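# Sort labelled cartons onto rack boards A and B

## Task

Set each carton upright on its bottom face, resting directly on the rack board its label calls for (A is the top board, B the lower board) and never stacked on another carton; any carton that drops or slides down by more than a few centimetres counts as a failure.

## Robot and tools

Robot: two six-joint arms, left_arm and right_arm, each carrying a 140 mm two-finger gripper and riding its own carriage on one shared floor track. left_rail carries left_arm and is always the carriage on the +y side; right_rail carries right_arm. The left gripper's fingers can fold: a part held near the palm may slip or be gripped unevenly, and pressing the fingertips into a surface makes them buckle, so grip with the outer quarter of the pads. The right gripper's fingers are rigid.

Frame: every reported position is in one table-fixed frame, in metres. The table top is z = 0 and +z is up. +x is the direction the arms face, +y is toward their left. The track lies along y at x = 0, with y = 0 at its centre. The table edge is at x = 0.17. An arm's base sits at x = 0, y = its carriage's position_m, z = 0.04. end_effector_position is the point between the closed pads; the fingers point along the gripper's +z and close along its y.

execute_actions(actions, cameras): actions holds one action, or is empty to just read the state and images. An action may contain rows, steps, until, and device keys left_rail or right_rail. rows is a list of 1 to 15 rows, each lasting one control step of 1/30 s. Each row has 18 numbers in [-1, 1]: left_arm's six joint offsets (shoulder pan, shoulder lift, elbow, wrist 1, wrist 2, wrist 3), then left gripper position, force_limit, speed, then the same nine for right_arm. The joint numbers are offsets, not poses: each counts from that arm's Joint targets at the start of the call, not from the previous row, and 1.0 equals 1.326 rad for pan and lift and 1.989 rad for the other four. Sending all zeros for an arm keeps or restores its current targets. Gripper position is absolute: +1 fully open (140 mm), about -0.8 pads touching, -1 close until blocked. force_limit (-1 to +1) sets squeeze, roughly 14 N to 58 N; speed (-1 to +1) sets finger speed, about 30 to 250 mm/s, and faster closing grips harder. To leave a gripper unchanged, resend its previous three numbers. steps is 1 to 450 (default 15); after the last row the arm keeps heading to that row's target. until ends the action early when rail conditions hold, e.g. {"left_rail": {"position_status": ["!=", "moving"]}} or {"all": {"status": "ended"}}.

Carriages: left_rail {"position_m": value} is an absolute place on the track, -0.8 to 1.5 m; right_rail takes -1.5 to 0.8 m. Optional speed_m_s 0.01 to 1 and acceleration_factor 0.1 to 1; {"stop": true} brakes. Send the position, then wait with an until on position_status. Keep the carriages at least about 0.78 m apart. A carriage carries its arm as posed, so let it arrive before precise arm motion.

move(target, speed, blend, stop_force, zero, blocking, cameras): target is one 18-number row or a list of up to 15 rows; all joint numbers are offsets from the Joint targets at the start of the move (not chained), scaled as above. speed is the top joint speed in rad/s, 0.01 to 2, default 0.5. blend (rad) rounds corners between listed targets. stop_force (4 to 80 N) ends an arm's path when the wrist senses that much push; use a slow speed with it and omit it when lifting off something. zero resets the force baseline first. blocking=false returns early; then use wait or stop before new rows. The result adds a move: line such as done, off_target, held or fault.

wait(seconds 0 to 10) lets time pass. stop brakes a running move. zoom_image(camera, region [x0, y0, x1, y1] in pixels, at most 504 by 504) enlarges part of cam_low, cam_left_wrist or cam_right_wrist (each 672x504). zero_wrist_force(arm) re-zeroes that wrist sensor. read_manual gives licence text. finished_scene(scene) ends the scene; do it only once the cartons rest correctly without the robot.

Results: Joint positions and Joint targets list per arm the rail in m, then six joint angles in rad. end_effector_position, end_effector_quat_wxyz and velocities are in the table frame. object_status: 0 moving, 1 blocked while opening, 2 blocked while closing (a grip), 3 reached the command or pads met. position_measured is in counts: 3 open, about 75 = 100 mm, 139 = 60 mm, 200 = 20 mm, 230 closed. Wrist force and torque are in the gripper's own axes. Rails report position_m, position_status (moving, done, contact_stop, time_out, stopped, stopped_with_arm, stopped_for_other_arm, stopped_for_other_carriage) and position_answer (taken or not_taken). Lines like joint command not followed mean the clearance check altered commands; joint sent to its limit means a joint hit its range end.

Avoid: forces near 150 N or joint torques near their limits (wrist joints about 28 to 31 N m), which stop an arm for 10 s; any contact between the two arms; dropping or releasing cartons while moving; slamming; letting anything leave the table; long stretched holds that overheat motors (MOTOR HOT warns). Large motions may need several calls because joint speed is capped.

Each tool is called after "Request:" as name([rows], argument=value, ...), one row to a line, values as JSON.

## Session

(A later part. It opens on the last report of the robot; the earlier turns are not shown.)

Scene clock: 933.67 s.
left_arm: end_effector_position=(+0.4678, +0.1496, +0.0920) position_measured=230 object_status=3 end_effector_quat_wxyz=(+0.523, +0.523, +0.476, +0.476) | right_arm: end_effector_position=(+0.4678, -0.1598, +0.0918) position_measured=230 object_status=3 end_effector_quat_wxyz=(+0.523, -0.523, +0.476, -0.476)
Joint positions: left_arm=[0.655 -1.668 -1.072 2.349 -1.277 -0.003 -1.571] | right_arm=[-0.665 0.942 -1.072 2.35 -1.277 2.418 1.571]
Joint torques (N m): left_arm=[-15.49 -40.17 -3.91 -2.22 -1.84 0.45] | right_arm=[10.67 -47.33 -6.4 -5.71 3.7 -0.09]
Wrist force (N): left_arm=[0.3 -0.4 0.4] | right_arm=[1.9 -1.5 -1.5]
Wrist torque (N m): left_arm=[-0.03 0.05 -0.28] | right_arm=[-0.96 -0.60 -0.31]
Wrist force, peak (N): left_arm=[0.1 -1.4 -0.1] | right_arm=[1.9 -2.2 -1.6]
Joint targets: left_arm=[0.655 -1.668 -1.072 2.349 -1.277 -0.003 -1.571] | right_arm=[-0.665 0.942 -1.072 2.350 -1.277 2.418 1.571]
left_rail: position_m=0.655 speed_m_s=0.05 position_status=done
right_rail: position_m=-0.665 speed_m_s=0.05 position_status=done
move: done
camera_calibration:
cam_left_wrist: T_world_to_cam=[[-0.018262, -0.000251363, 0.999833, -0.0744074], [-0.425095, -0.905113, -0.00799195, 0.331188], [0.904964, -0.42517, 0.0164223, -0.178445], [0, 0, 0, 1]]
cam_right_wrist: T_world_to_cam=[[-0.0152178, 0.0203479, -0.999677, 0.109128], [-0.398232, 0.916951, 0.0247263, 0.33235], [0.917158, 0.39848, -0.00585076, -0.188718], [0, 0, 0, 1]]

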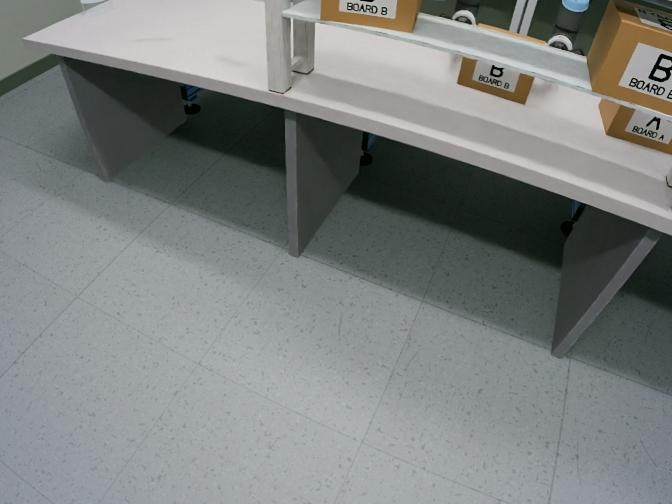

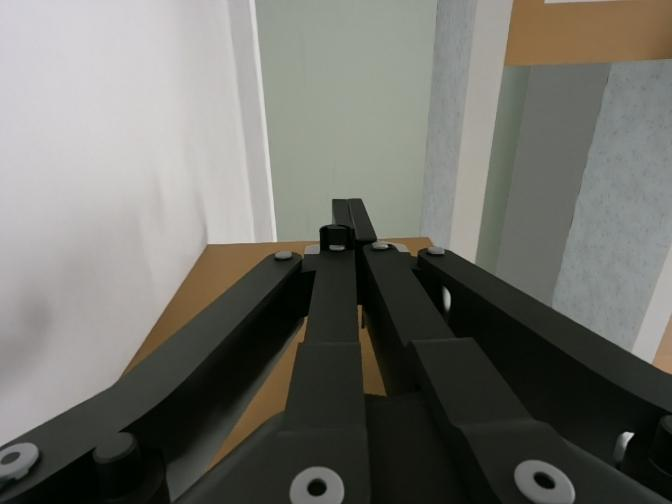

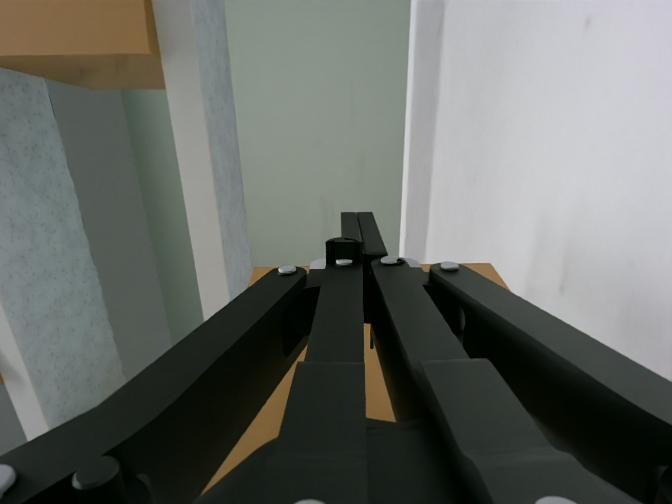

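Request:
execute_actions([
  {"left_rail":{"position_m":0.662,"speed_m_s":0.05,"acceleration_factor":0.15},"right_rail":{"position_m":-0.658,"speed_m_s":0.05,"acceleration_factor":0.15},"steps":60,"until":{"all":{"status":"ended"}}},
], cameras=[])

Request:
move(target=[0.0059,0.0225,-0.0390,0.0240,0.0038,0,-1,-1,-1,0.0368,0.0225,-0.0390,0.0240,0.0244,0,-1,-1,-1], speed=0.025, stop_force=8)

Scene clock: 940.17 s.
Wrist force, peak (N): left_arm=[-0.2 -0.6 0.6] | right_arm=[2.1 -1.8 -1.9]
Tool commands: left_gripper/position=-1.0 left_gripper/force_limit=-1.0 left_gripper/speed=-1.0 right_gripper/position=-1.0 right_gripper/force_limit=-1.0 right_gripper/speed=-1.0
left_rail: position_m=0.662 speed_m_s=0.05 position_status=done
right_rail: position_m=-0.658 speed_m_s=0.05 position_status=done

Scene clock: 943.63 s.
left_arm: end_effector_position=(+0.4677, +0.1286, +0.0916) position_measured=230 object_status=3 end_effector_quat_wxyz=(+0.523, +0.523, +0.476, +0.476) | right_arm: end_effector_position=(+0.4680, -0.1247, +0.0914) position_measured=230 object_status=3 end_effector_quat_wxyz=(+0.523, -0.523, +0.476, -0.476)
Joint positions: left_arm=[0.662 -1.663 -1.052 2.295 -1.244 0.002 -1.571] | right_arm=[-0.658 0.976 -1.052 2.296 -1.244 2.452 1.571]
Joint torques (N m): left_arm=[-13.64 -84.61 -7.27 -0.82 -1.28 0.8] | right_arm=[-11.32 -73.33 -9.38 -5.22 -5.57 -0.08]
Wrist force (N): left_arm=[1.7 -0.7 -0.2] | right_arm=[7.9 -5.1 -2.7]
Wrist torque (N m): left_arm=[-0.01 0.10 -0.28] | right_arm=[-0.91 -0.42 -0.28]
Wrist force, peak (N): left_arm=[10.8 2.2 -4.9] | right_arm=[14.2 -4.5 -5.5]
Joint targets: left_arm=[0.662 -1.663 -1.052 2.295 -1.244 0.002 -1.571] | right_arm=[-0.658 0.976 -1.052 2.296 -1.244 2.452 1.571]
left_rail: position_m=0.662 speed_m_s=0.05 position_status=done
right_rail: position_m=-0.658 speed_m_s=0.05 position_status=done
move: contact (left_arm, right_arm); left_arm: the elbow is farthest, 0.024 rad from its target; right_arm: the elbow is farthest, 0.024 rad from its target
camera_calibration:
cam_left_wrist: T_world_to_cam=[[-0.018269, -0.000320486, 0.999833, -0.074004], [-0.424916, -0.905197, -0.00805425, 0.312016], [0.905048, -0.424992, 0.0164009, -0.187369], [0, 0, 0, 1]]
cam_right_wrist: T_world_to_cam=[[-0.0152228, 0.020308, -0.999678, 0.108008], [-0.39836, 0.916897, 0.0246924, 0.300258], [0.917103, 0.398608, -0.00586788, -0.202893], [0, 0, 0, 1]]

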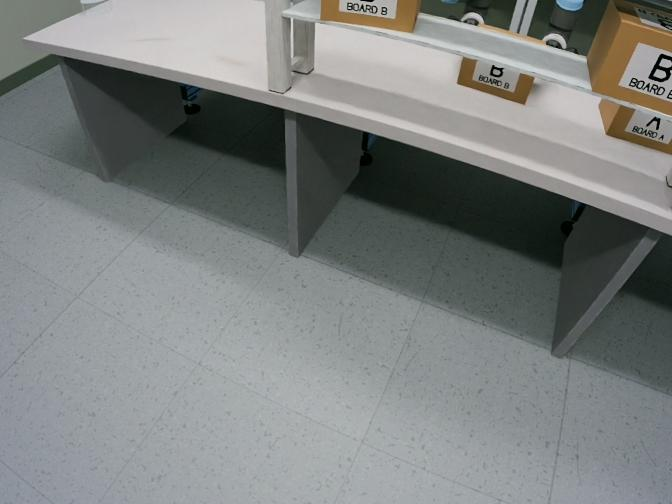

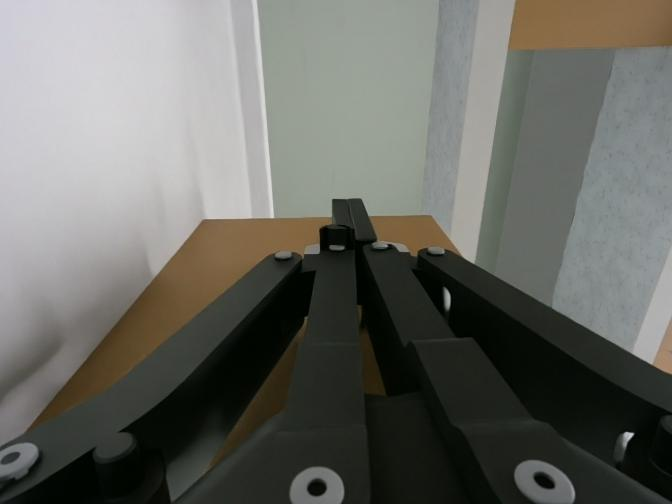

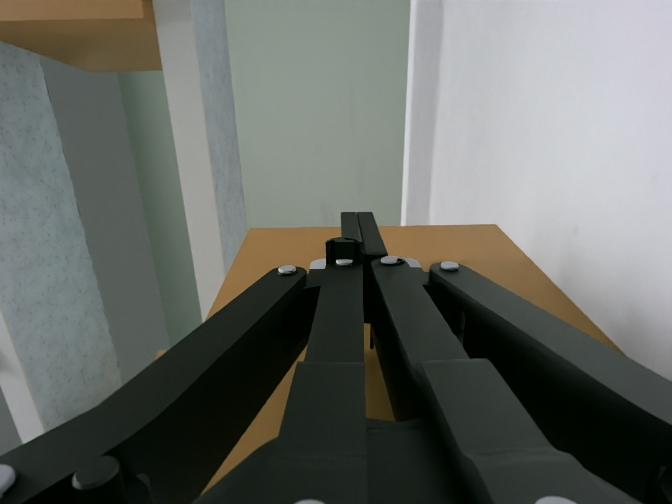

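Request:
move(target=[0.0022,0.0085,-0.0148,0.0091,0.0015,0,-1,-1,-1,0.0140,0.0085,-0.0148,0.0091,0.0093,0,-1,-1,-1], speed=0.015, stop_force=6, cameras=[])

Scene clock: 947.97 s.
left_arm: end_effector_position=(+0.4677, +0.1283, +0.0917) position_measured=230 object_status=3 end_effector_quat_wxyz=(+0.523, +0.523, +0.476, +0.476) | right_arm: end_effector_position=(+0.4680, -0.1242, +0.0915) position_measured=230 object_status=3 end_effector_quat_wxyz=(+0.523, -0.523, +0.476, -0.476)
Joint positions: left_arm=[0.662 -1.663 -1.052 2.295 -1.243 0.002 -1.571] | right_arm=[-0.658 0.976 -1.051 2.295 -1.243 2.452 1.571]
Joint torques (N m): left_arm=[-0.98 -83.23 -9.04 -1.23 2.01 0.68] | right_arm=[-10.02 -73.86 -10.45 -5.83 -8.07 -0.03]
Wrist force (N): left_arm=[4.4 -1.5 -1.5] | right_arm=[12.2 -4.4 -1.0]
Wrist torque (N m): left_arm=[-0.11 0.00 -0.30] | right_arm=[-0.96 -0.30 -0.29]
Wrist force, peak (N): left_arm=[10.5 -1.0 -5.0] | right_arm=[16.3 -2.9 -2.5]
Joint targets: left_arm=[0.662 -1.663 -1.052 2.295 -1.243 0.002 -1.571] | right_arm=[-0.658 0.976 -1.051 2.295 -1.243 2.452 1.571]
left_rail: position_m=0.662 speed_m_s=0.05 position_status=done
right_rail: position_m=-0.658 speed_m_s=0.05 position_status=done
move: contact (left_arm, right_arm); left_arm: the elbow is farthest, 0.029 rad from its target; right_arm: the elbow is farthest, 0.028 rad from its target

Request:
move(target=[0.0006,0.0024,-0.0041,0.0025,0.0004,0,-1,-1,-1,0.0039,0.0024,-0.0041,0.0025,0.0026,0,-1,-1,-1], speed=0.02)

Scene clock: 952.90 s.
left_arm: end_effector_position=(+0.4677, +0.1244, +0.0916) position_measured=230 object_status=3 end_effector_quat_wxyz=(+0.523, +0.523, +0.476, +0.476) | right_arm: end_effector_position=(+0.4679, -0.1201, +0.0914) position_measured=230 object_status=3 end_effector_quat_wxyz=(+0.523, -0.523, +0.476, -0.476)
Joint positions: left_arm=[0.662 -1.662 -1.049 2.287 -1.239 0.002 -1.571] | right_arm=[-0.658 0.981 -1.048 2.287 -1.238 2.457 1.571]
Joint torques (N m): left_arm=[2.08 -44.98 -62.47 -1.49 22.63 1.21] | right_arm=[35.1 -45.28 -44.41 0.11 -9.86 -0.04]
Wrist force (N): left_arm=[53.9 8.5 -25.4] | right_arm=[57.6 -16.4 -4.1]
Wrist torque (N m): left_arm=[0.12 -2.05 -0.85] | right_arm=[-0.55 0.87 -0.13]
Wrist force, peak (N): left_arm=[53.9 8.5 -25.4] | right_arm=[57.6 -16.4 -4.1]
Joint targets: left_arm=[0.662 -1.662 -1.049 2.287 -1.239 0.003 -1.571] | right_arm=[-0.658 0.981 -1.048 2.287 -1.238 2.457 1.571]
left_rail: position_m=0.662 speed_m_s=0.05 position_status=done
right_rail: position_m=-0.658 speed_m_s=0.05 position_status=done
move: done
camera_calibration:
cam_left_wrist: T_world_to_cam=[[-0.0182819, -0.000468482, 0.999833, -0.0739723], [-0.424584, -0.905351, -0.00818771, 0.308094], [0.905204, -0.424663, 0.0163526, -0.189277], [0, 0, 0, 1]]
cam_right_wrist: T_world_to_cam=[[-0.0151242, 0.0204446, -0.999677, 0.107916], [-0.398075, 0.917018, 0.0247766, 0.295917], [0.917228, 0.398321, -0.00573068, -0.204727], [0, 0, 0, 1]]

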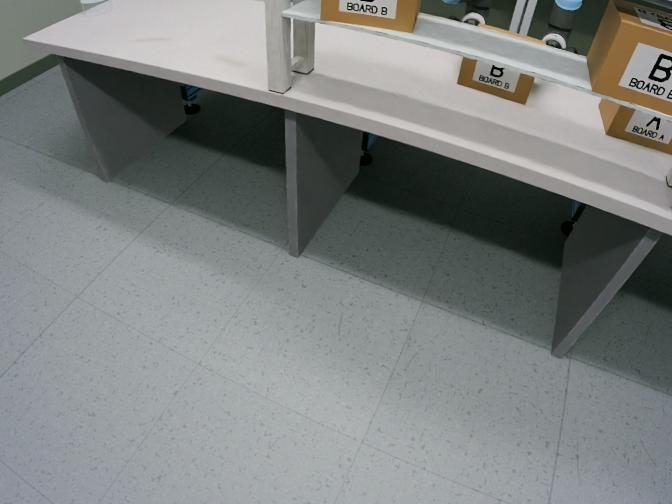

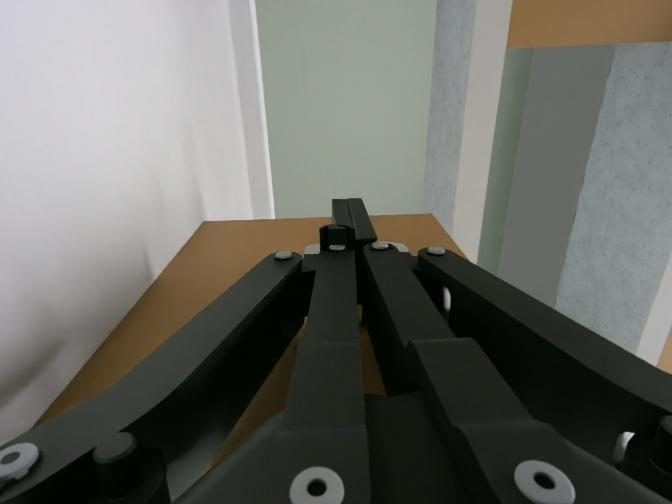

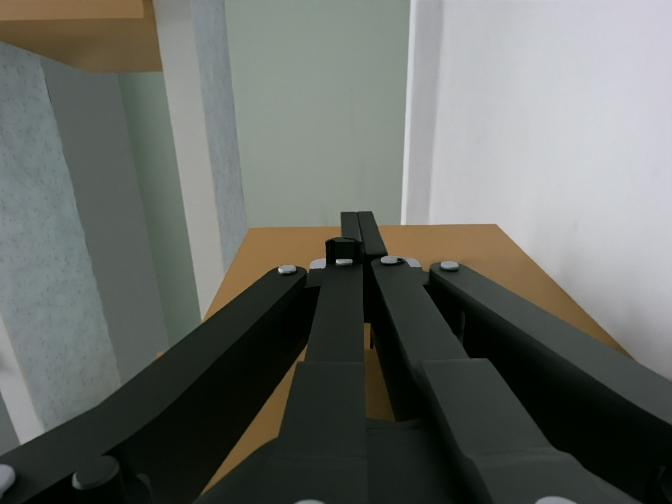

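Request:
move(target=[0,-0.0281,0.0001,0.0186,0,0,-1,-1,-1,0,-0.0281,0.0001,0.0186,0,0,-1,-1,-1], speed=0.05)

Scene clock: 963.47 s.
left_arm: end_effector_position=(+0.4677, +0.1241, +0.1098) position_measured=230 object_status=3 end_effector_quat_wxyz=(+0.523, +0.523, +0.476, +0.476) | right_arm: end_effector_position=(+0.4678, -0.1200, +0.1097) position_measured=230 object_status=3 end_effector_quat_wxyz=(+0.523, -0.523, +0.476, -0.476)
Joint positions: left_arm=[0.662 -1.662 -1.086 2.287 -1.202 0.003 -1.571] | right_arm=[-0.658 0.981 -1.085 2.287 -1.201 2.457 1.571]
Joint torques (N m): left_arm=[-25.64 -94.36 -44.62 -1.55 16.68 0.59] | right_arm=[39.62 -85.43 -33.4 -2.89 -22.62 -0.03]
Wrist force (N): left_arm=[51.8 -7.3 -19.9] | right_arm=[57.1 8.4 9.6]
Wrist torque (N m): left_arm=[-0.45 -1.83 -0.53] | right_arm=[-1.20 1.08 -0.43]
Wrist force, peak (N): left_arm=[59.0 7.7 -26.7] | right_arm=[61.4 -16.6 -4.8]
Joint targets: left_arm=[0.662 -1.662 -1.086 2.287 -1.202 0.003 -1.571] | right_arm=[-0.658 0.981 -1.086 2.287 -1.201 2.457 1.571]
left_rail: position_m=0.662 speed_m_s=0.05 position_status=done
right_rail: position_m=-0.658 speed_m_s=0.05 position_status=done
move: done
camera_calibration:
cam_left_wrist: T_world_to_cam=[[-0.0182547, -0.000162979, 0.999833, -0.0922589], [-0.424927, -0.905193, -0.00790578, 0.308094], [0.905044, -0.425, 0.0164548, -0.189552], [0, 0, 0, 1]]
cam_right_wrist: T_world_to_cam=[[-0.0150578, 0.0205465, -0.999675, 0.126118], [-0.398241, 0.916944, 0.0248447, 0.295369], [0.917157, 0.398486, -0.00562473, -0.204574], [0, 0, 0, 1]]

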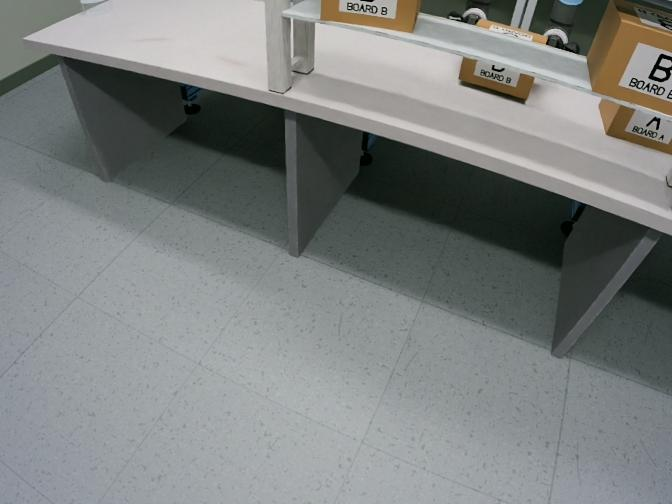

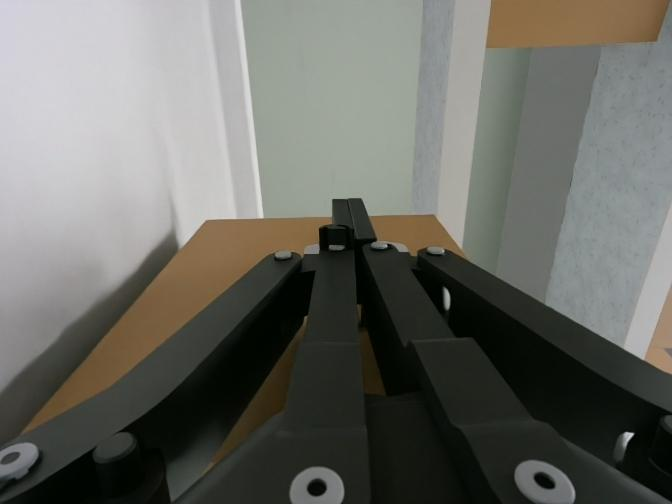

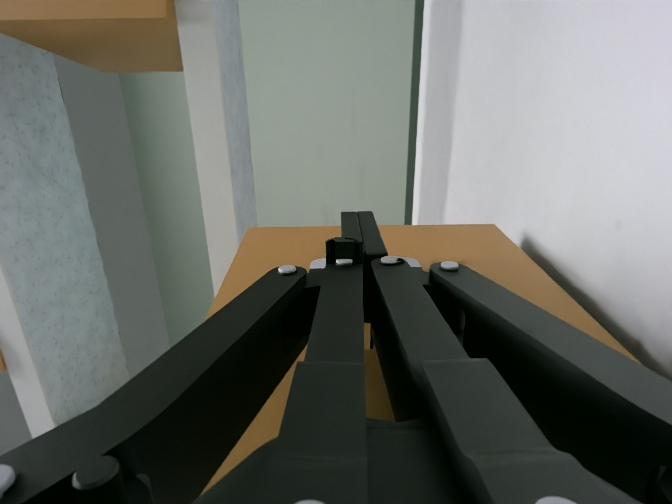

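Request:
move([
  [0,-0.0612,-0.0023,0.0430,0,0,-1,-1,-1,0,-0.0612,-0.0023,0.0430,0,0,-1,-1,-1],
  [0,-0.1319,-0.0094,0.0973,0,0,-1,-1,-1,0,-0.1319,-0.0094,0.0973,0,0,-1,-1,-1],
  [0,-0.1968,-0.0210,0.1521,0,0,-1,-1,-1,0,-0.1968,-0.0210,0.1521,0,0,-1,-1,-1],
  [0,-0.2552,-0.0369,0.2070,0,0,-1,-1,-1,0,-0.2552,-0.0369,0.2070,0,0,-1,-1,-1],
  [0,-0.3097,-0.0587,0.2652,0,0,-1,-1,-1,0,-0.3097,-0.0587,0.2652,0,0,-1,-1,-1],
], speed=0.13, blend=0.01)

Scene clock: 992.60 s.
left_arm: end_effector_position=(+0.4677, +0.1241, +0.3551) position_measured=230 object_status=3 end_effector_quat_wxyz=(+0.523, +0.523, +0.476, +0.476) | right_arm: end_effector_position=(+0.4679, -0.1199, +0.3549) position_measured=230 object_status=3 end_effector_quat_wxyz=(+0.523, -0.523, +0.476, -0.476)
Joint positions: left_arm=[0.662 -1.662 -1.496 2.17 -0.674 0.003 -1.571] | right_arm=[-0.658 0.981 -1.496 2.17 -0.674 2.457 1.571]
Joint torques (N m): left_arm=[-28 -60.77 -79.26 -0.93 20.93 0.46] | right_arm=[37.57 -59.39 -65.7 -3.07 -19.23 -0.27]
Wrist force (N): left_arm=[53.2 -7.5 -20.4] | right_arm=[59.1 9.2 9.9]
Wrist torque (N m): left_arm=[-0.48 -1.90 -0.54] | right_arm=[-1.12 1.06 -0.41]
Wrist force, peak (N): left_arm=[63.5 -6.0 -23.3] | right_arm=[69.6 9.4 11.2]
Joint targets: left_arm=[0.662 -1.662 -1.496 2.170 -0.674 0.003 -1.571] | right_arm=[-0.658 0.981 -1.496 2.170 -0.674 2.457 1.571]
left_rail: position_m=0.662 speed_m_s=0.05 position_status=done
right_rail: position_m=-0.658 speed_m_s=0.05 position_status=done
move: done
camera_calibration:
cam_left_wrist: T_world_to_cam=[[-0.0182624, -0.000248916, 0.999833, -0.337443], [-0.424838, -0.905234, -0.00798521, 0.309983], [0.905085, -0.424913, 0.016426, -0.193626], [0, 0, 0, 1]]
cam_right_wrist: T_world_to_cam=[[-0.0150998, 0.0204846, -0.999676, 0.371269], [-0.398287, 0.916926, 0.024805, 0.289246], [0.917137, 0.398532, -0.00568665, -0.203252], [0, 0, 0, 1]]

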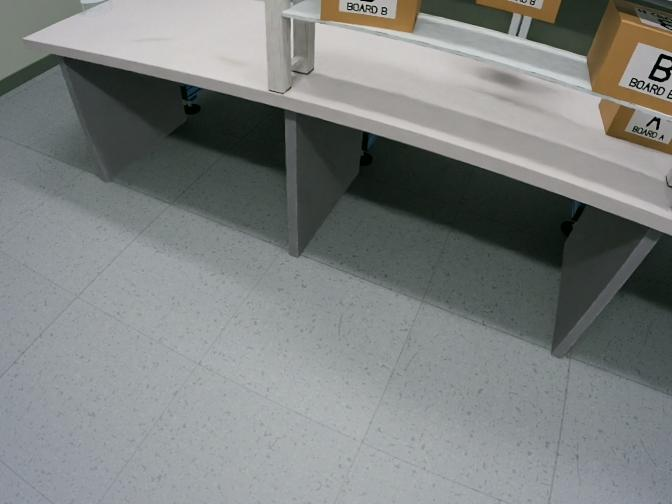

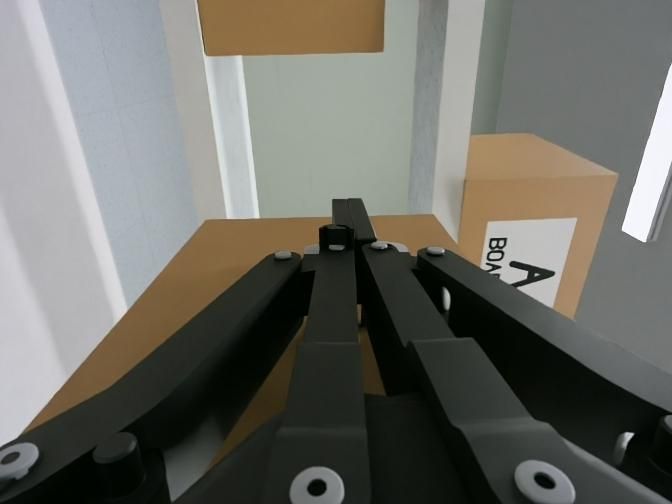

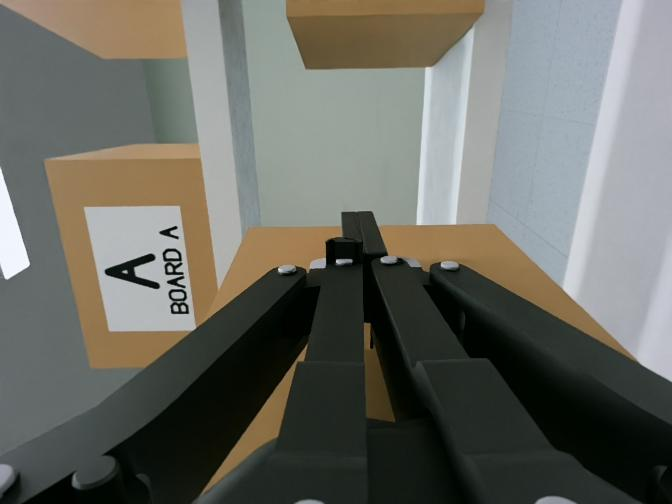

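Request:
move([
  [0.0754,0.0178,-0.0132,0.0013,0.0503,0,-1,-1,-1,-0.0609,0.0178,-0.0132,0.0013,-0.0406,0,-1,-1,-1],
  [0.1483,0.0401,-0.0305,0.0037,0.0989,0,-1,-1,-1,-0.1165,0.0401,-0.0305,0.0037,-0.0777,0,-1,-1,-1],
  [0.2176,0.0664,-0.0515,0.0072,0.1450,0,-1,-1,-1,-0.1664,0.0664,-0.0515,0.0072,-0.1110,0,-1,-1,-1],
  [0.2824,0.0960,-0.0759,0.0119,0.1883,0,-1,-1,-1,-0.2109,0.0960,-0.0759,0.0119,-0.1406,0,-1,-1,-1],
  [0.3428,0.1283,-0.1038,0.0182,0.2285,0,-1,-1,-1,-0.2508,0.1283,-0.1038,0.0182,-0.1672,0,-1,-1,-1],
  [0.3985,0.1626,-0.1347,0.0262,0.2657,0,-1,-1,-1,-0.2861,0.1626,-0.1347,0.0262,-0.1907,0,-1,-1,-1],
  [0.4428,0.1937,-0.1639,0.0346,0.2952,0,-1,-1,-1,-0.3134,0.1937,-0.1639,0.0346,-0.2089,0,-1,-1,-1],
], speed=0.1, blend=0.01)

Request:
move(target=[0,0.0305,0.0132,-0.0335,0,0,-1,-1,-1,0,0.0305,0.0132,-0.0335,0,0,-1,-1,-1], speed=0.02, stop_force=8)

Scene clock: 1006.97 s.
Wrist force, peak (N): left_arm=[61.7 -6.4 -23.0] | right_arm=[67.8 9.1 11.8]
left_rail: position_m=0.662 speed_m_s=0.05 position_status=done
right_rail: position_m=-0.658 speed_m_s=0.05 position_status=done
move: done

Scene clock: 1010.20 s.
left_arm: end_effector_position=(+0.8111, +0.1236, +0.3340) position_measured=230 object_status=3 end_effector_quat_wxyz=(+0.523, +0.523, +0.476, +0.476) | right_arm: end_effector_position=(+0.8113, -0.1196, +0.3339) position_measured=230 object_status=3 end_effector_quat_wxyz=(+0.523, -0.523, +0.476, -0.476)
Joint positions: left_arm=[0.662 -1.075 -1.218 1.859 -0.642 0.59 -1.571] | right_arm=[-0.658 0.566 -1.217 1.859 -0.641 2.042 1.571]
Joint torques (N m): left_arm=[-22.15 -87.1 -80.2 -3.69 22.25 0.6] | right_arm=[42.68 -87.55 -52.28 -2.06 -27.76 -0.47]
Wrist force (N): left_arm=[56.2 0.0 -21.1] | right_arm=[59.4 1.8 10.9]
Wrist torque (N m): left_arm=[-0.05 -2.02 -0.68] | right_arm=[-1.11 0.78 -0.40]
Wrist force, peak (N): left_arm=[57.5 5.8 -23.6] | right_arm=[62.4 -5.4 5.1]
Joint targets: left_arm=[0.662 -1.075 -1.218 1.859 -0.642 0.590 -1.571] | right_arm=[-0.658 0.566 -1.217 1.859 -0.641 2.042 1.571]
left_rail: position_m=0.662 speed_m_s=0.05 position_status=done
right_rail: position_m=-0.658 speed_m_s=0.05 position_status=done
move: contact (left_arm, right_arm); left_arm: the wrist 1 is farthest, 0.030 rad from its target; right_arm: the wrist 1 is farthest, 0.030 rad from its target
camera_calibration:
cam_left_wrist: T_world_to_cam=[[-0.0185454, 0.0000418704, 0.999828, -0.309918], [-0.424853, -0.905228, -0.00784251, 0.455216], [0.905072, -0.424926, 0.0168056, -0.504412], [0, 0, 0, 1]]
cam_right_wrist: T_world_to_cam=[[-0.0148008, 0.020862, -0.999673, 0.355289], [-0.398203, 0.916956, 0.0250314, 0.426151], [0.917178, 0.398443, -0.00526437, -0.51866], [0, 0, 0, 1]]

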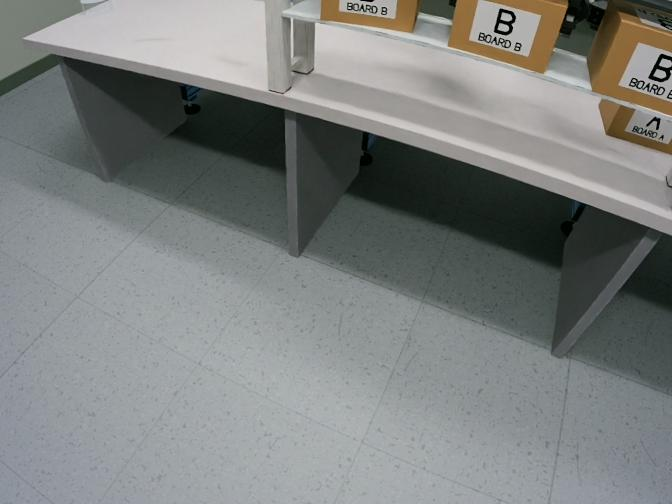

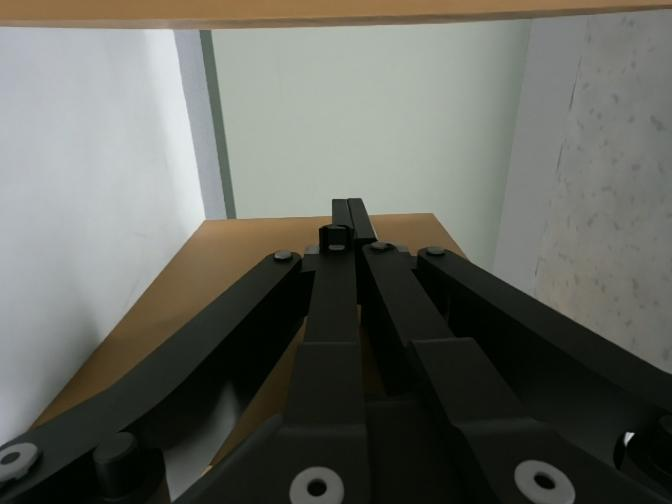

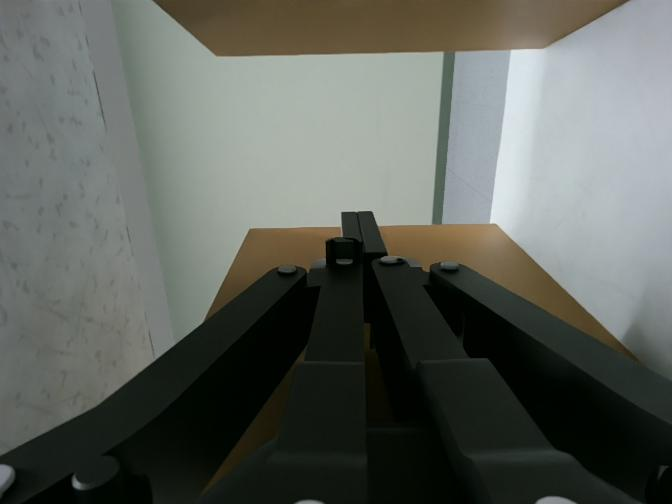

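Lower the last ~1 mm, then release ±.022.

Request:
move(target=[0,0.0080,0.0034,-0.0088,0,0,-1,-1,-1,0,0.0080,0.0034,-0.0088,0,0,-1,-1,-1], speed=0.02, stop_force=10, cameras=[])

Request:
execute_actions([
  {"left_rail":{"position_m":0.684,"speed_m_s":0.03,"acceleration_factor":0.15},"right_rail":{"position_m":-0.680,"speed_m_s":0.03,"acceleration_factor":0.15},"steps":90,"until":{"all":{"status":"ended"}}},
])

Scene clock: 1018.90 s.
Wrist force, peak (N): left_arm=[58.8 9.9 -24.7] | right_arm=[64.1 -11.8 3.5]
left_rail: position_m=0.662 speed_m_s=0.05 position_status=done
right_rail: position_m=-0.658 speed_m_s=0.05 position_status=done
move: contact (left_arm, right_arm); left_arm: the wrist 1 is farthest, 0.016 rad from its target; right_arm: the wrist 1 is farthest, 0.016 rad from its target

Scene clock: 1020.13 s.
left_arm: end_effector_position=(+0.8111, +0.1454, +0.3334) position_measured=230 object_status=3 end_effector_quat_wxyz=(+0.523, +0.523, +0.476, +0.476) | right_arm: end_effector_position=(+0.8114, -0.1415, +0.3335) position_measured=230 object_status=3 end_effector_quat_wxyz=(+0.523, -0.523, +0.476, -0.476)
Joint positions: left_arm=[0.684 -1.075 -1.217 1.859 -0.643 0.59 -1.571] | right_arm=[-0.68 0.566 -1.217 1.859 -0.643 2.042 1.571]
Joint torques (N m): left_arm=[5.58 -80.14 -30.98 -3.14 -1.99 0.33] | right_arm=[-13.23 -80.68 -27.92 -2.14 2.89 -0.42]
Wrist force (N): left_arm=[0.0 -0.2 0.3] | right_arm=[4.2 -5.1 -1.6]
Wrist torque (N m): left_arm=[0.04 0.13 -0.27] | right_arm=[-1.88 -1.16 -0.32]
Wrist force, peak (N): left_arm=[59.1 6.0 -24.7] | right_arm=[62.7 -4.1 7.7]
Joint targets: left_arm=[0.684 -1.075 -1.217 1.859 -0.643 0.590 -1.571] | right_arm=[-0.680 0.566 -1.217 1.859 -0.643 2.042 1.571]
Tool commands: left_gripper/position=-1.0 left_gripper/force_limit=-1.0 left_gripper/speed=-1.0 right_gripper/position=-1.0 right_gripper/force_limit=-1.0 right_gripper/speed=-1.0
left_rail: position_m=0.684 speed_m_s=0.03 position_status=done
right_rail: position_m=-0.680 speed_m_s=0.03 position_status=done
camera_calibration:
cam_left_wrist: T_world_to_cam=[[-0.0187582, 0.000436562, 0.999824, -0.309238], [-0.424909, -0.905204, -0.00757669, 0.47492], [0.905042, -0.424977, 0.0171655, -0.495226], [0, 0, 0, 1]]
cam_right_wrist: T_world_to_cam=[[-0.0144371, 0.021093, -0.999673, 0.355054], [-0.398225, 0.916944, 0.0250986, 0.446264], [0.917174, 0.398458, -0.00483826, -0.510155], [0, 0, 0, 1]]

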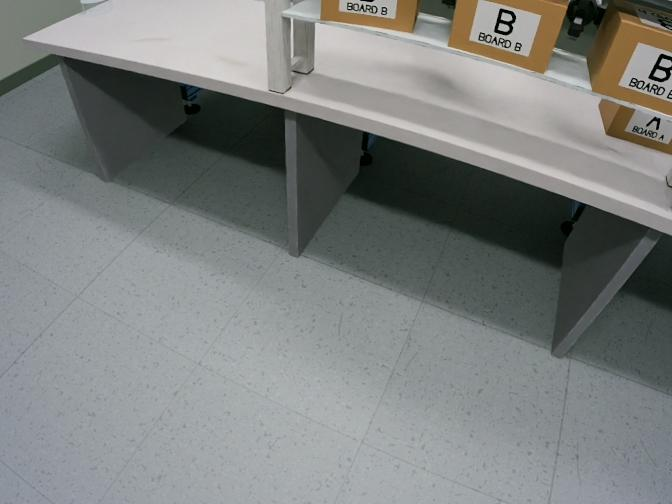

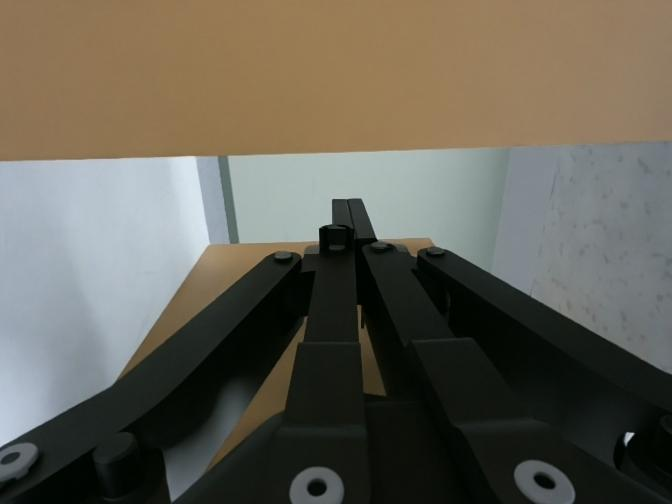

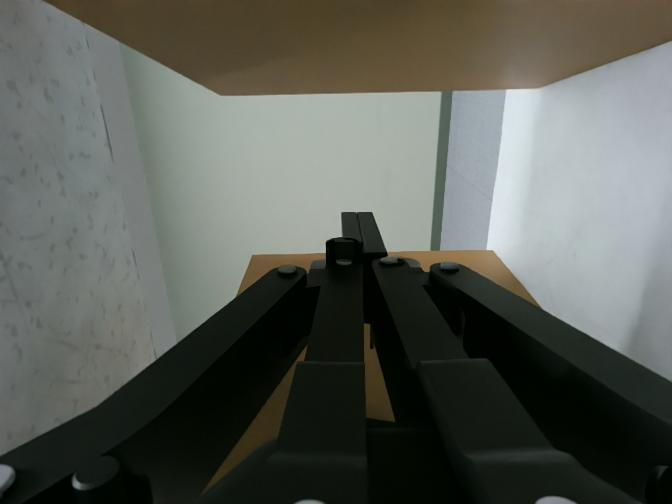

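Request:
move([
  [-0.0443,-0.0311,0.0292,-0.0084,-0.0295,0,-1,-1,-1,0.0273,-0.0311,0.0292,-0.0084,0.0182,0,-1,-1,-1],
  [-0.1604,-0.0977,0.0880,-0.0227,-0.1069,0,-1,-1,-1,0.1025,-0.0977,0.0880,-0.0227,0.0683,0,-1,-1,-1],
  [-0.2945,-0.1536,0.1334,-0.0309,-0.1963,0,-1,-1,-1,0.1969,-0.1536,0.1334,-0.0309,0.1312,0,-1,-1,-1],
  [-0.4428,-0.1937,0.1639,-0.0346,-0.2952,0,-1,-1,-1,0.3134,-0.1937,0.1639,-0.0346,0.2089,0,-1,-1,-1],
], speed=0.2, blend=0.03)

Scene clock: 1034.13 s.
left_arm: end_effector_position=(+0.4678, +0.1458, +0.3375) position_measured=230 object_status=3 end_effector_quat_wxyz=(+0.523, +0.523, +0.476, +0.476) | right_arm: end_effector_position=(+0.4682, -0.1416, +0.3376) position_measured=230 object_status=3 end_effector_quat_wxyz=(+0.523, -0.523, +0.476, -0.476)
Joint positions: left_arm=[0.684 -1.662 -1.474 2.185 -0.712 0.003 -1.571] | right_arm=[-0.68 0.981 -1.474 2.185 -0.711 2.457 1.571]
Joint torques (N m): left_arm=[-13.07 -66.38 -25.14 -2.5 -2.63 0.23] | right_arm=[9.89 -57.12 -24.01 -5.91 3.79 -0.19]
Wrist force (N): left_arm=[0.1 -0.2 0.0] | right_arm=[4.4 -5.2 -1.8]
Wrist torque (N m): left_arm=[-0.02 0.08 -0.28] | right_arm=[-1.80 -1.17 -0.29]
Wrist force, peak (N): left_arm=[1.0 -0.3 2.4] | right_arm=[4.8 -5.4 -1.3]
Joint targets: left_arm=[0.684 -1.662 -1.474 2.185 -0.712 0.003 -1.571] | right_arm=[-0.680 0.981 -1.474 2.185 -0.711 2.457 1.571]
left_rail: position_m=0.684 speed_m_s=0.03 position_status=done
right_rail: position_m=-0.680 speed_m_s=0.03 position_status=done
move: done; blend cut to 0.0294 rad at target 1
camera_calibration:
cam_left_wrist: T_world_to_cam=[[-0.0182184, 0.000234369, 0.999834, -0.320006], [-0.424852, -0.905231, -0.00752921, 0.329397], [0.905079, -0.424919, 0.0165914, -0.184235], [0, 0, 0, 1]]
cam_right_wrist: T_world_to_cam=[[-0.0147917, 0.0209445, -0.999671, 0.354388], [-0.398253, 0.916932, 0.0251038, 0.309618], [0.917157, 0.398493, -0.00522177, -0.195112], [0, 0, 0, 1]]

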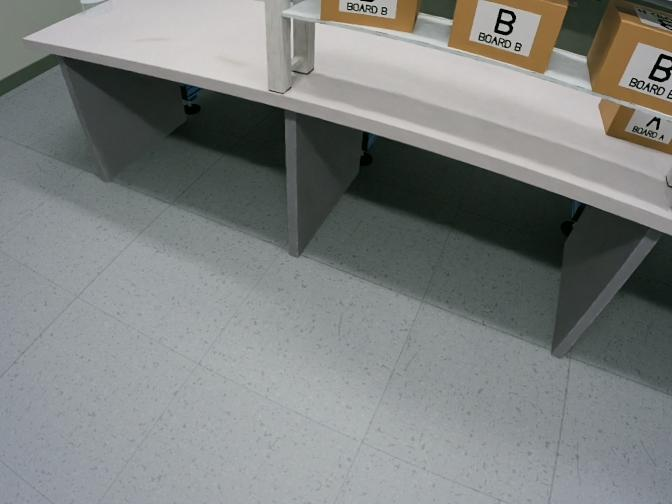

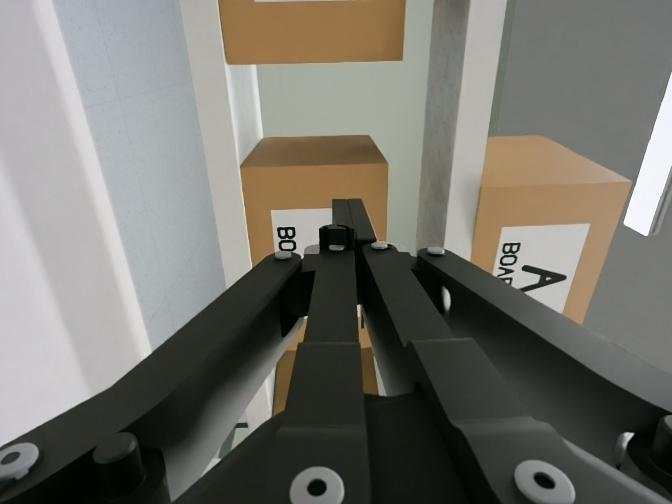

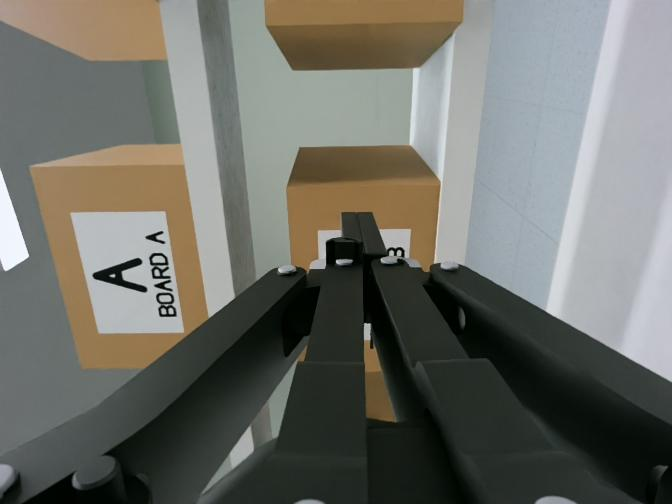

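Request:
move(target=[-0.0044,-0.1342,-0.0288,0.1187,-0.0030,0,-1,-1,-1,-0.0298,-0.1342,-0.0288,0.1187,-0.0194,0,-1,-1,-1], speed=0.3, cameras=[])

Request:
execute_actions([
  {"left_rail":{"position_m":1.147,"speed_m_s":0.5,"acceleration_factor":0.4},"steps":120,"until":{"all":{"status":"ended"}}},
], cameras=[])

Request:
execute_actions([
  {"right_rail":{"position_m":-0.173,"speed_m_s":0.5,"acceleration_factor":0.4},"steps":120,"until":{"all":{"status":"ended"}}},
], cameras=[])

Request:
move(target=[0,0.2656,0.1015,-0.2785,0,0,-1,-1,-1,0,0.2656,0.1015,-0.2785,0,0,-1,-1,-1], speed=0.25, stop_force=20)

Scene clock: 1045.07 s.
Wrist force, peak (N): left_arm=[0.1 -2.0 0.5] | right_arm=[4.7 -6.9 -1.5]
left_rail: position_m=0.684 speed_m_s=0.03 position_status=done
right_rail: position_m=-0.680 speed_m_s=0.03 position_status=done
move: done

Scene clock: 1047.93 s.
Wrist force, peak (N): left_arm=[0.8 -0.5 0.1] | right_arm=[4.2 -5.4 -1.3]
Tool commands: left_gripper/position=-1.0 left_gripper/force_limit=-1.0 left_gripper/speed=-1.0 right_gripper/position=-1.0 right_gripper/force_limit=-1.0 right_gripper/speed=-1.0
left_rail: position_m=1.147 speed_m_s=0.50 position_status=done
right_rail: position_m=-0.680 speed_m_s=0.03 position_status=done

Scene clock: 1050.93 s.
Wrist force, peak (N): left_arm=[0.2 -0.6 0.5] | right_arm=[5.2 -5.3 -1.6]
Tool commands: left_gripper/position=-1.0 left_gripper/force_limit=-1.0 left_gripper/speed=-1.0 right_gripper/position=-1.0 right_gripper/force_limit=-1.0 right_gripper/speed=-1.0
left_rail: position_m=1.147 speed_m_s=0.50 position_status=done
right_rail: position_m=-0.173 speed_m_s=0.50 position_status=done

Scene clock: 1054.23 s.
left_arm: end_effector_position=(+0.4680, +0.6420, +0.2011) position_measured=230 object_status=3 end_effector_quat_wxyz=(+0.523, +0.523, +0.476, +0.476) | right_arm: end_effector_position=(+0.4679, +0.3320, +0.2009) position_measured=230 object_status=3 end_effector_quat_wxyz=(+0.523, -0.523, +0.476, -0.476)
Joint positions: left_arm=[1.147 -1.668 -1.299 2.33 -1.03 -0.003 -1.571] | right_arm=[-0.173 0.942 -1.299 2.329 -1.029 2.419 1.571]
Joint torques (N m): left_arm=[9.91 -29.45 -14.74 -2.31 2.06 0.34] | right_arm=[-10.51 -38.27 -15.38 -5.58 -1.9 -0.29]
Wrist force (N): left_arm=[0.0 -0.3 0.1] | right_arm=[3.6 -5.4 -1.3]
Wrist torque (N m): left_arm=[-0.02 0.12 -0.29] | right_arm=[-1.85 -1.01 -0.36]
Wrist force, peak (N): left_arm=[1.6 0.1 -0.2] | right_arm=[4.4 -7.0 -1.5]
Joint targets: left_arm=[1.147 -1.668 -1.299 2.330 -1.030 -0.003 -1.571] | right_arm=[-0.173 0.942 -1.299 2.329 -1.029 2.419 1.571]
left_rail: position_m=1.147 speed_m_s=0.50 position_status=done
right_rail: position_m=-0.173 speed_m_s=0.50 position_status=done
move: done
camera_calibration:
cam_left_wrist: T_world_to_cam=[[-0.0183111, -0.000763571, 0.999832, -0.183028], [-0.424734, -0.905278, -0.00847001, 0.777853], [0.905133, -0.424818, 0.0162523, 0.0286495], [0, 0, 0, 1]]
cam_right_wrist: T_world_to_cam=[[-0.0153578, 0.0201431, -0.999679, 0.208375], [-0.397399, 0.917317, 0.0245887, -0.121779], [0.917518, 0.397649, -0.00608316, -0.384075], [0, 0, 0, 1]]

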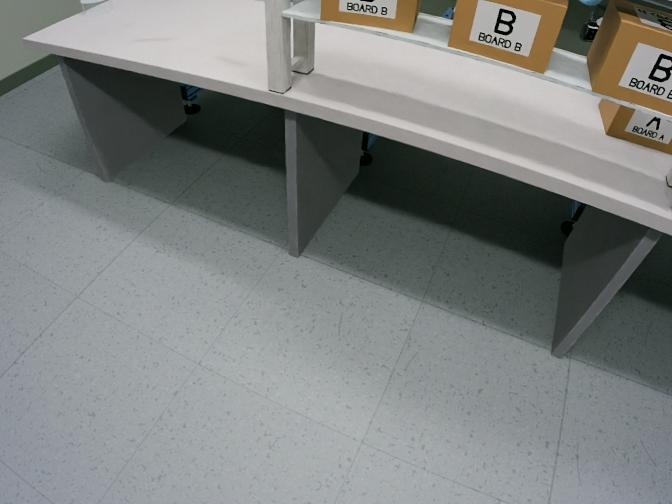

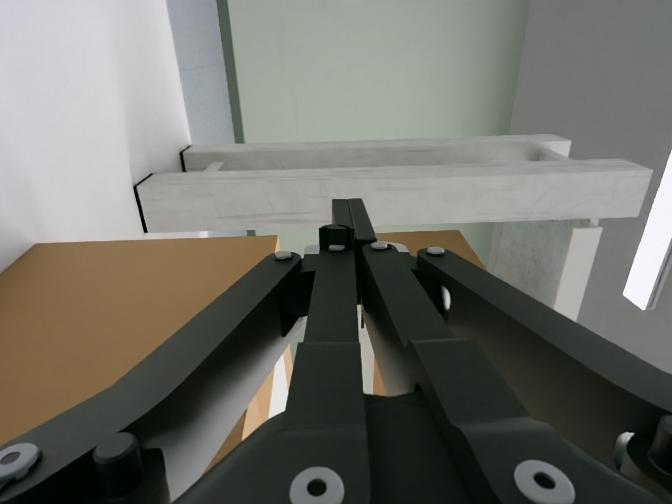

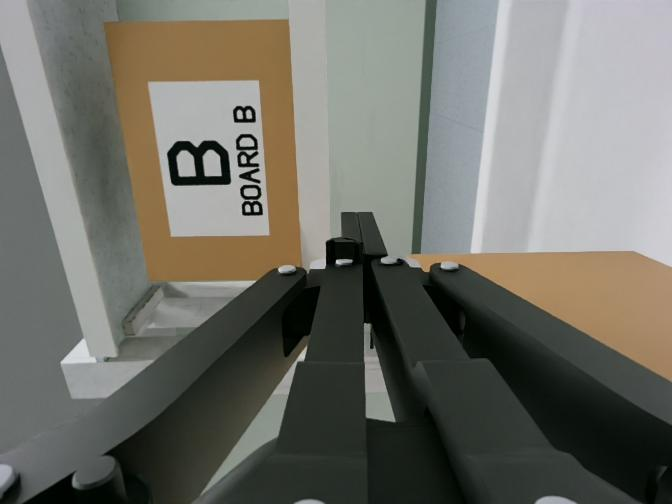

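Request:
zoom_image(camera="cam_left_wrist", region=[150, 200, 450, 500])

Request:
zoom_image(camera="cam_right_wrist", region=[200, 220, 500, 500])

Scaled by 1.680.

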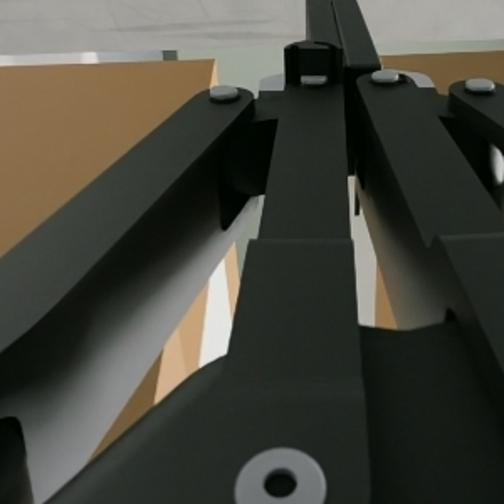

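Scaled by 1.680.

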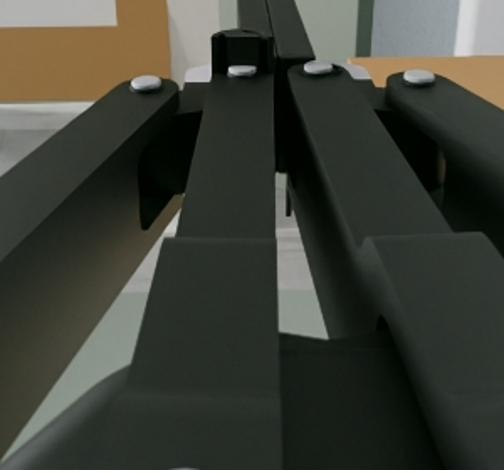

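Request:
execute_actions([
  {"left_rail":{"position_m":1.157,"speed_m_s":0.05,"acceleration_factor":0.15},"right_rail":{"position_m":-0.163,"speed_m_s":0.05,"acceleration_factor":0.15},"steps":60,"until":{"all":{"status":"ended"}}},
], cameras=[])

Request:
move(target=[0.0262,0.1730,0.0055,-0.1213,0.0173,0,-1,-1,-1,-0.0212,0.1730,0.0060,-0.1218,-0.0142,0,-1,-1,-1], speed=0.15, stop_force=15)

Scene clock: 1091.33 s.
Wrist force, peak (N): left_arm=[0.0 -0.6 0.8] | right_arm=[4.0 -5.6 -1.1]
Tool commands: left_gripper/position=-1.0 left_gripper/force_limit=-1.0 left_gripper/speed=-1.0 right_gripper/position=-1.0 right_gripper/force_limit=-1.0 right_gripper/speed=-1.0
left_rail: position_m=1.157 speed_m_s=0.05 position_status=done
right_rail: position_m=-0.163 speed_m_s=0.05 position_status=done

Scene clock: 1094.00 s.
left_arm: end_effector_position=(+0.4841, +0.6520, +0.0924) position_measured=230 object_status=3 end_effector_quat_wxyz=(+0.523, +0.523, +0.476, +0.476) | right_arm: end_effector_position=(+0.4839, +0.3417, +0.0922) position_measured=230 object_status=3 end_effector_quat_wxyz=(+0.523, -0.523, +0.476, -0.476)
Joint positions: left_arm=[1.157 -1.633 -1.07 2.34 -1.271 0.031 -1.571] | right_arm=[-0.163 0.914 -1.07 2.341 -1.271 2.391 1.571]
Joint torques (N m): left_arm=[13.38 -37.18 -4.25 -2.53 2.13 0.42] | right_arm=[-13.4 -47.51 -6.27 -5.73 -2.95 -0.38]
Wrist force (N): left_arm=[0.1 -0.3 0.5] | right_arm=[3.9 -5.0 -1.1]
Wrist torque (N m): left_arm=[-0.01 0.11 -0.27] | right_arm=[-1.73 -1.07 -0.33]
Wrist force, peak (N): left_arm=[0.1 -1.4 0.3] | right_arm=[4.1 -5.8 -1.3]
Joint targets: left_arm=[1.157 -1.633 -1.070 2.340 -1.271 0.031 -1.571] | right_arm=[-0.163 0.914 -1.070 2.341 -1.271 2.391 1.571]
left_rail: position_m=1.157 speed_m_s=0.05 position_status=done
right_rail: position_m=-0.163 speed_m_s=0.05 position_status=done
move: done
camera_calibration:
cam_left_wrist: T_world_to_cam=[[-0.0182422, 0.000156077, 0.999834, -0.0746494], [-0.424436, -0.905426, -0.0076026, 0.792632], [0.905274, -0.424504, 0.0165832, 0.0198078], [0, 0, 0, 1]]
cam_right_wrist: T_world_to_cam=[[-0.0148126, 0.0208901, -0.999672, 0.0992322], [-0.397534, 0.917245, 0.0250581, -0.121643], [0.917468, 0.397774, -0.00528225, -0.403308], [0, 0, 0, 1]]

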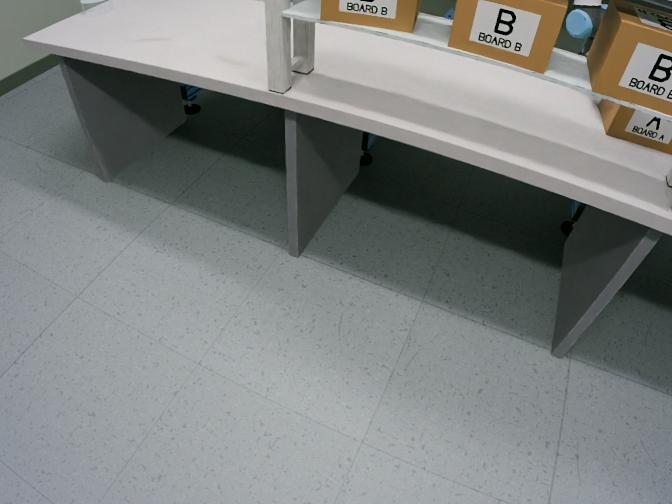

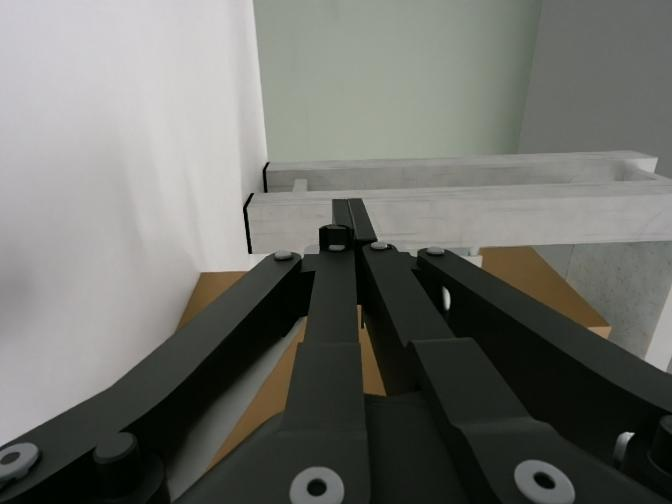

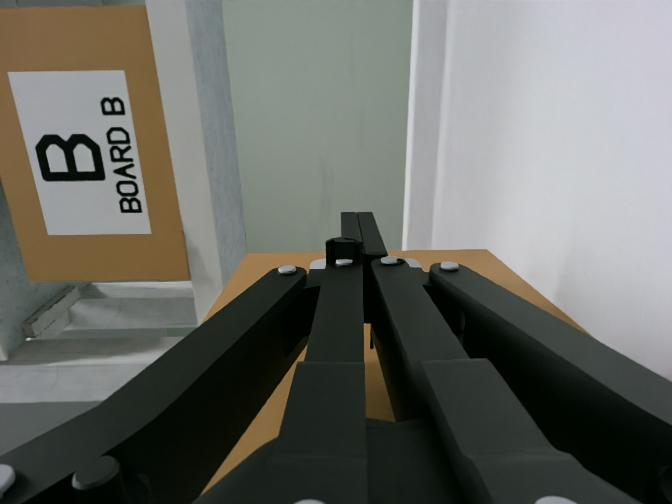

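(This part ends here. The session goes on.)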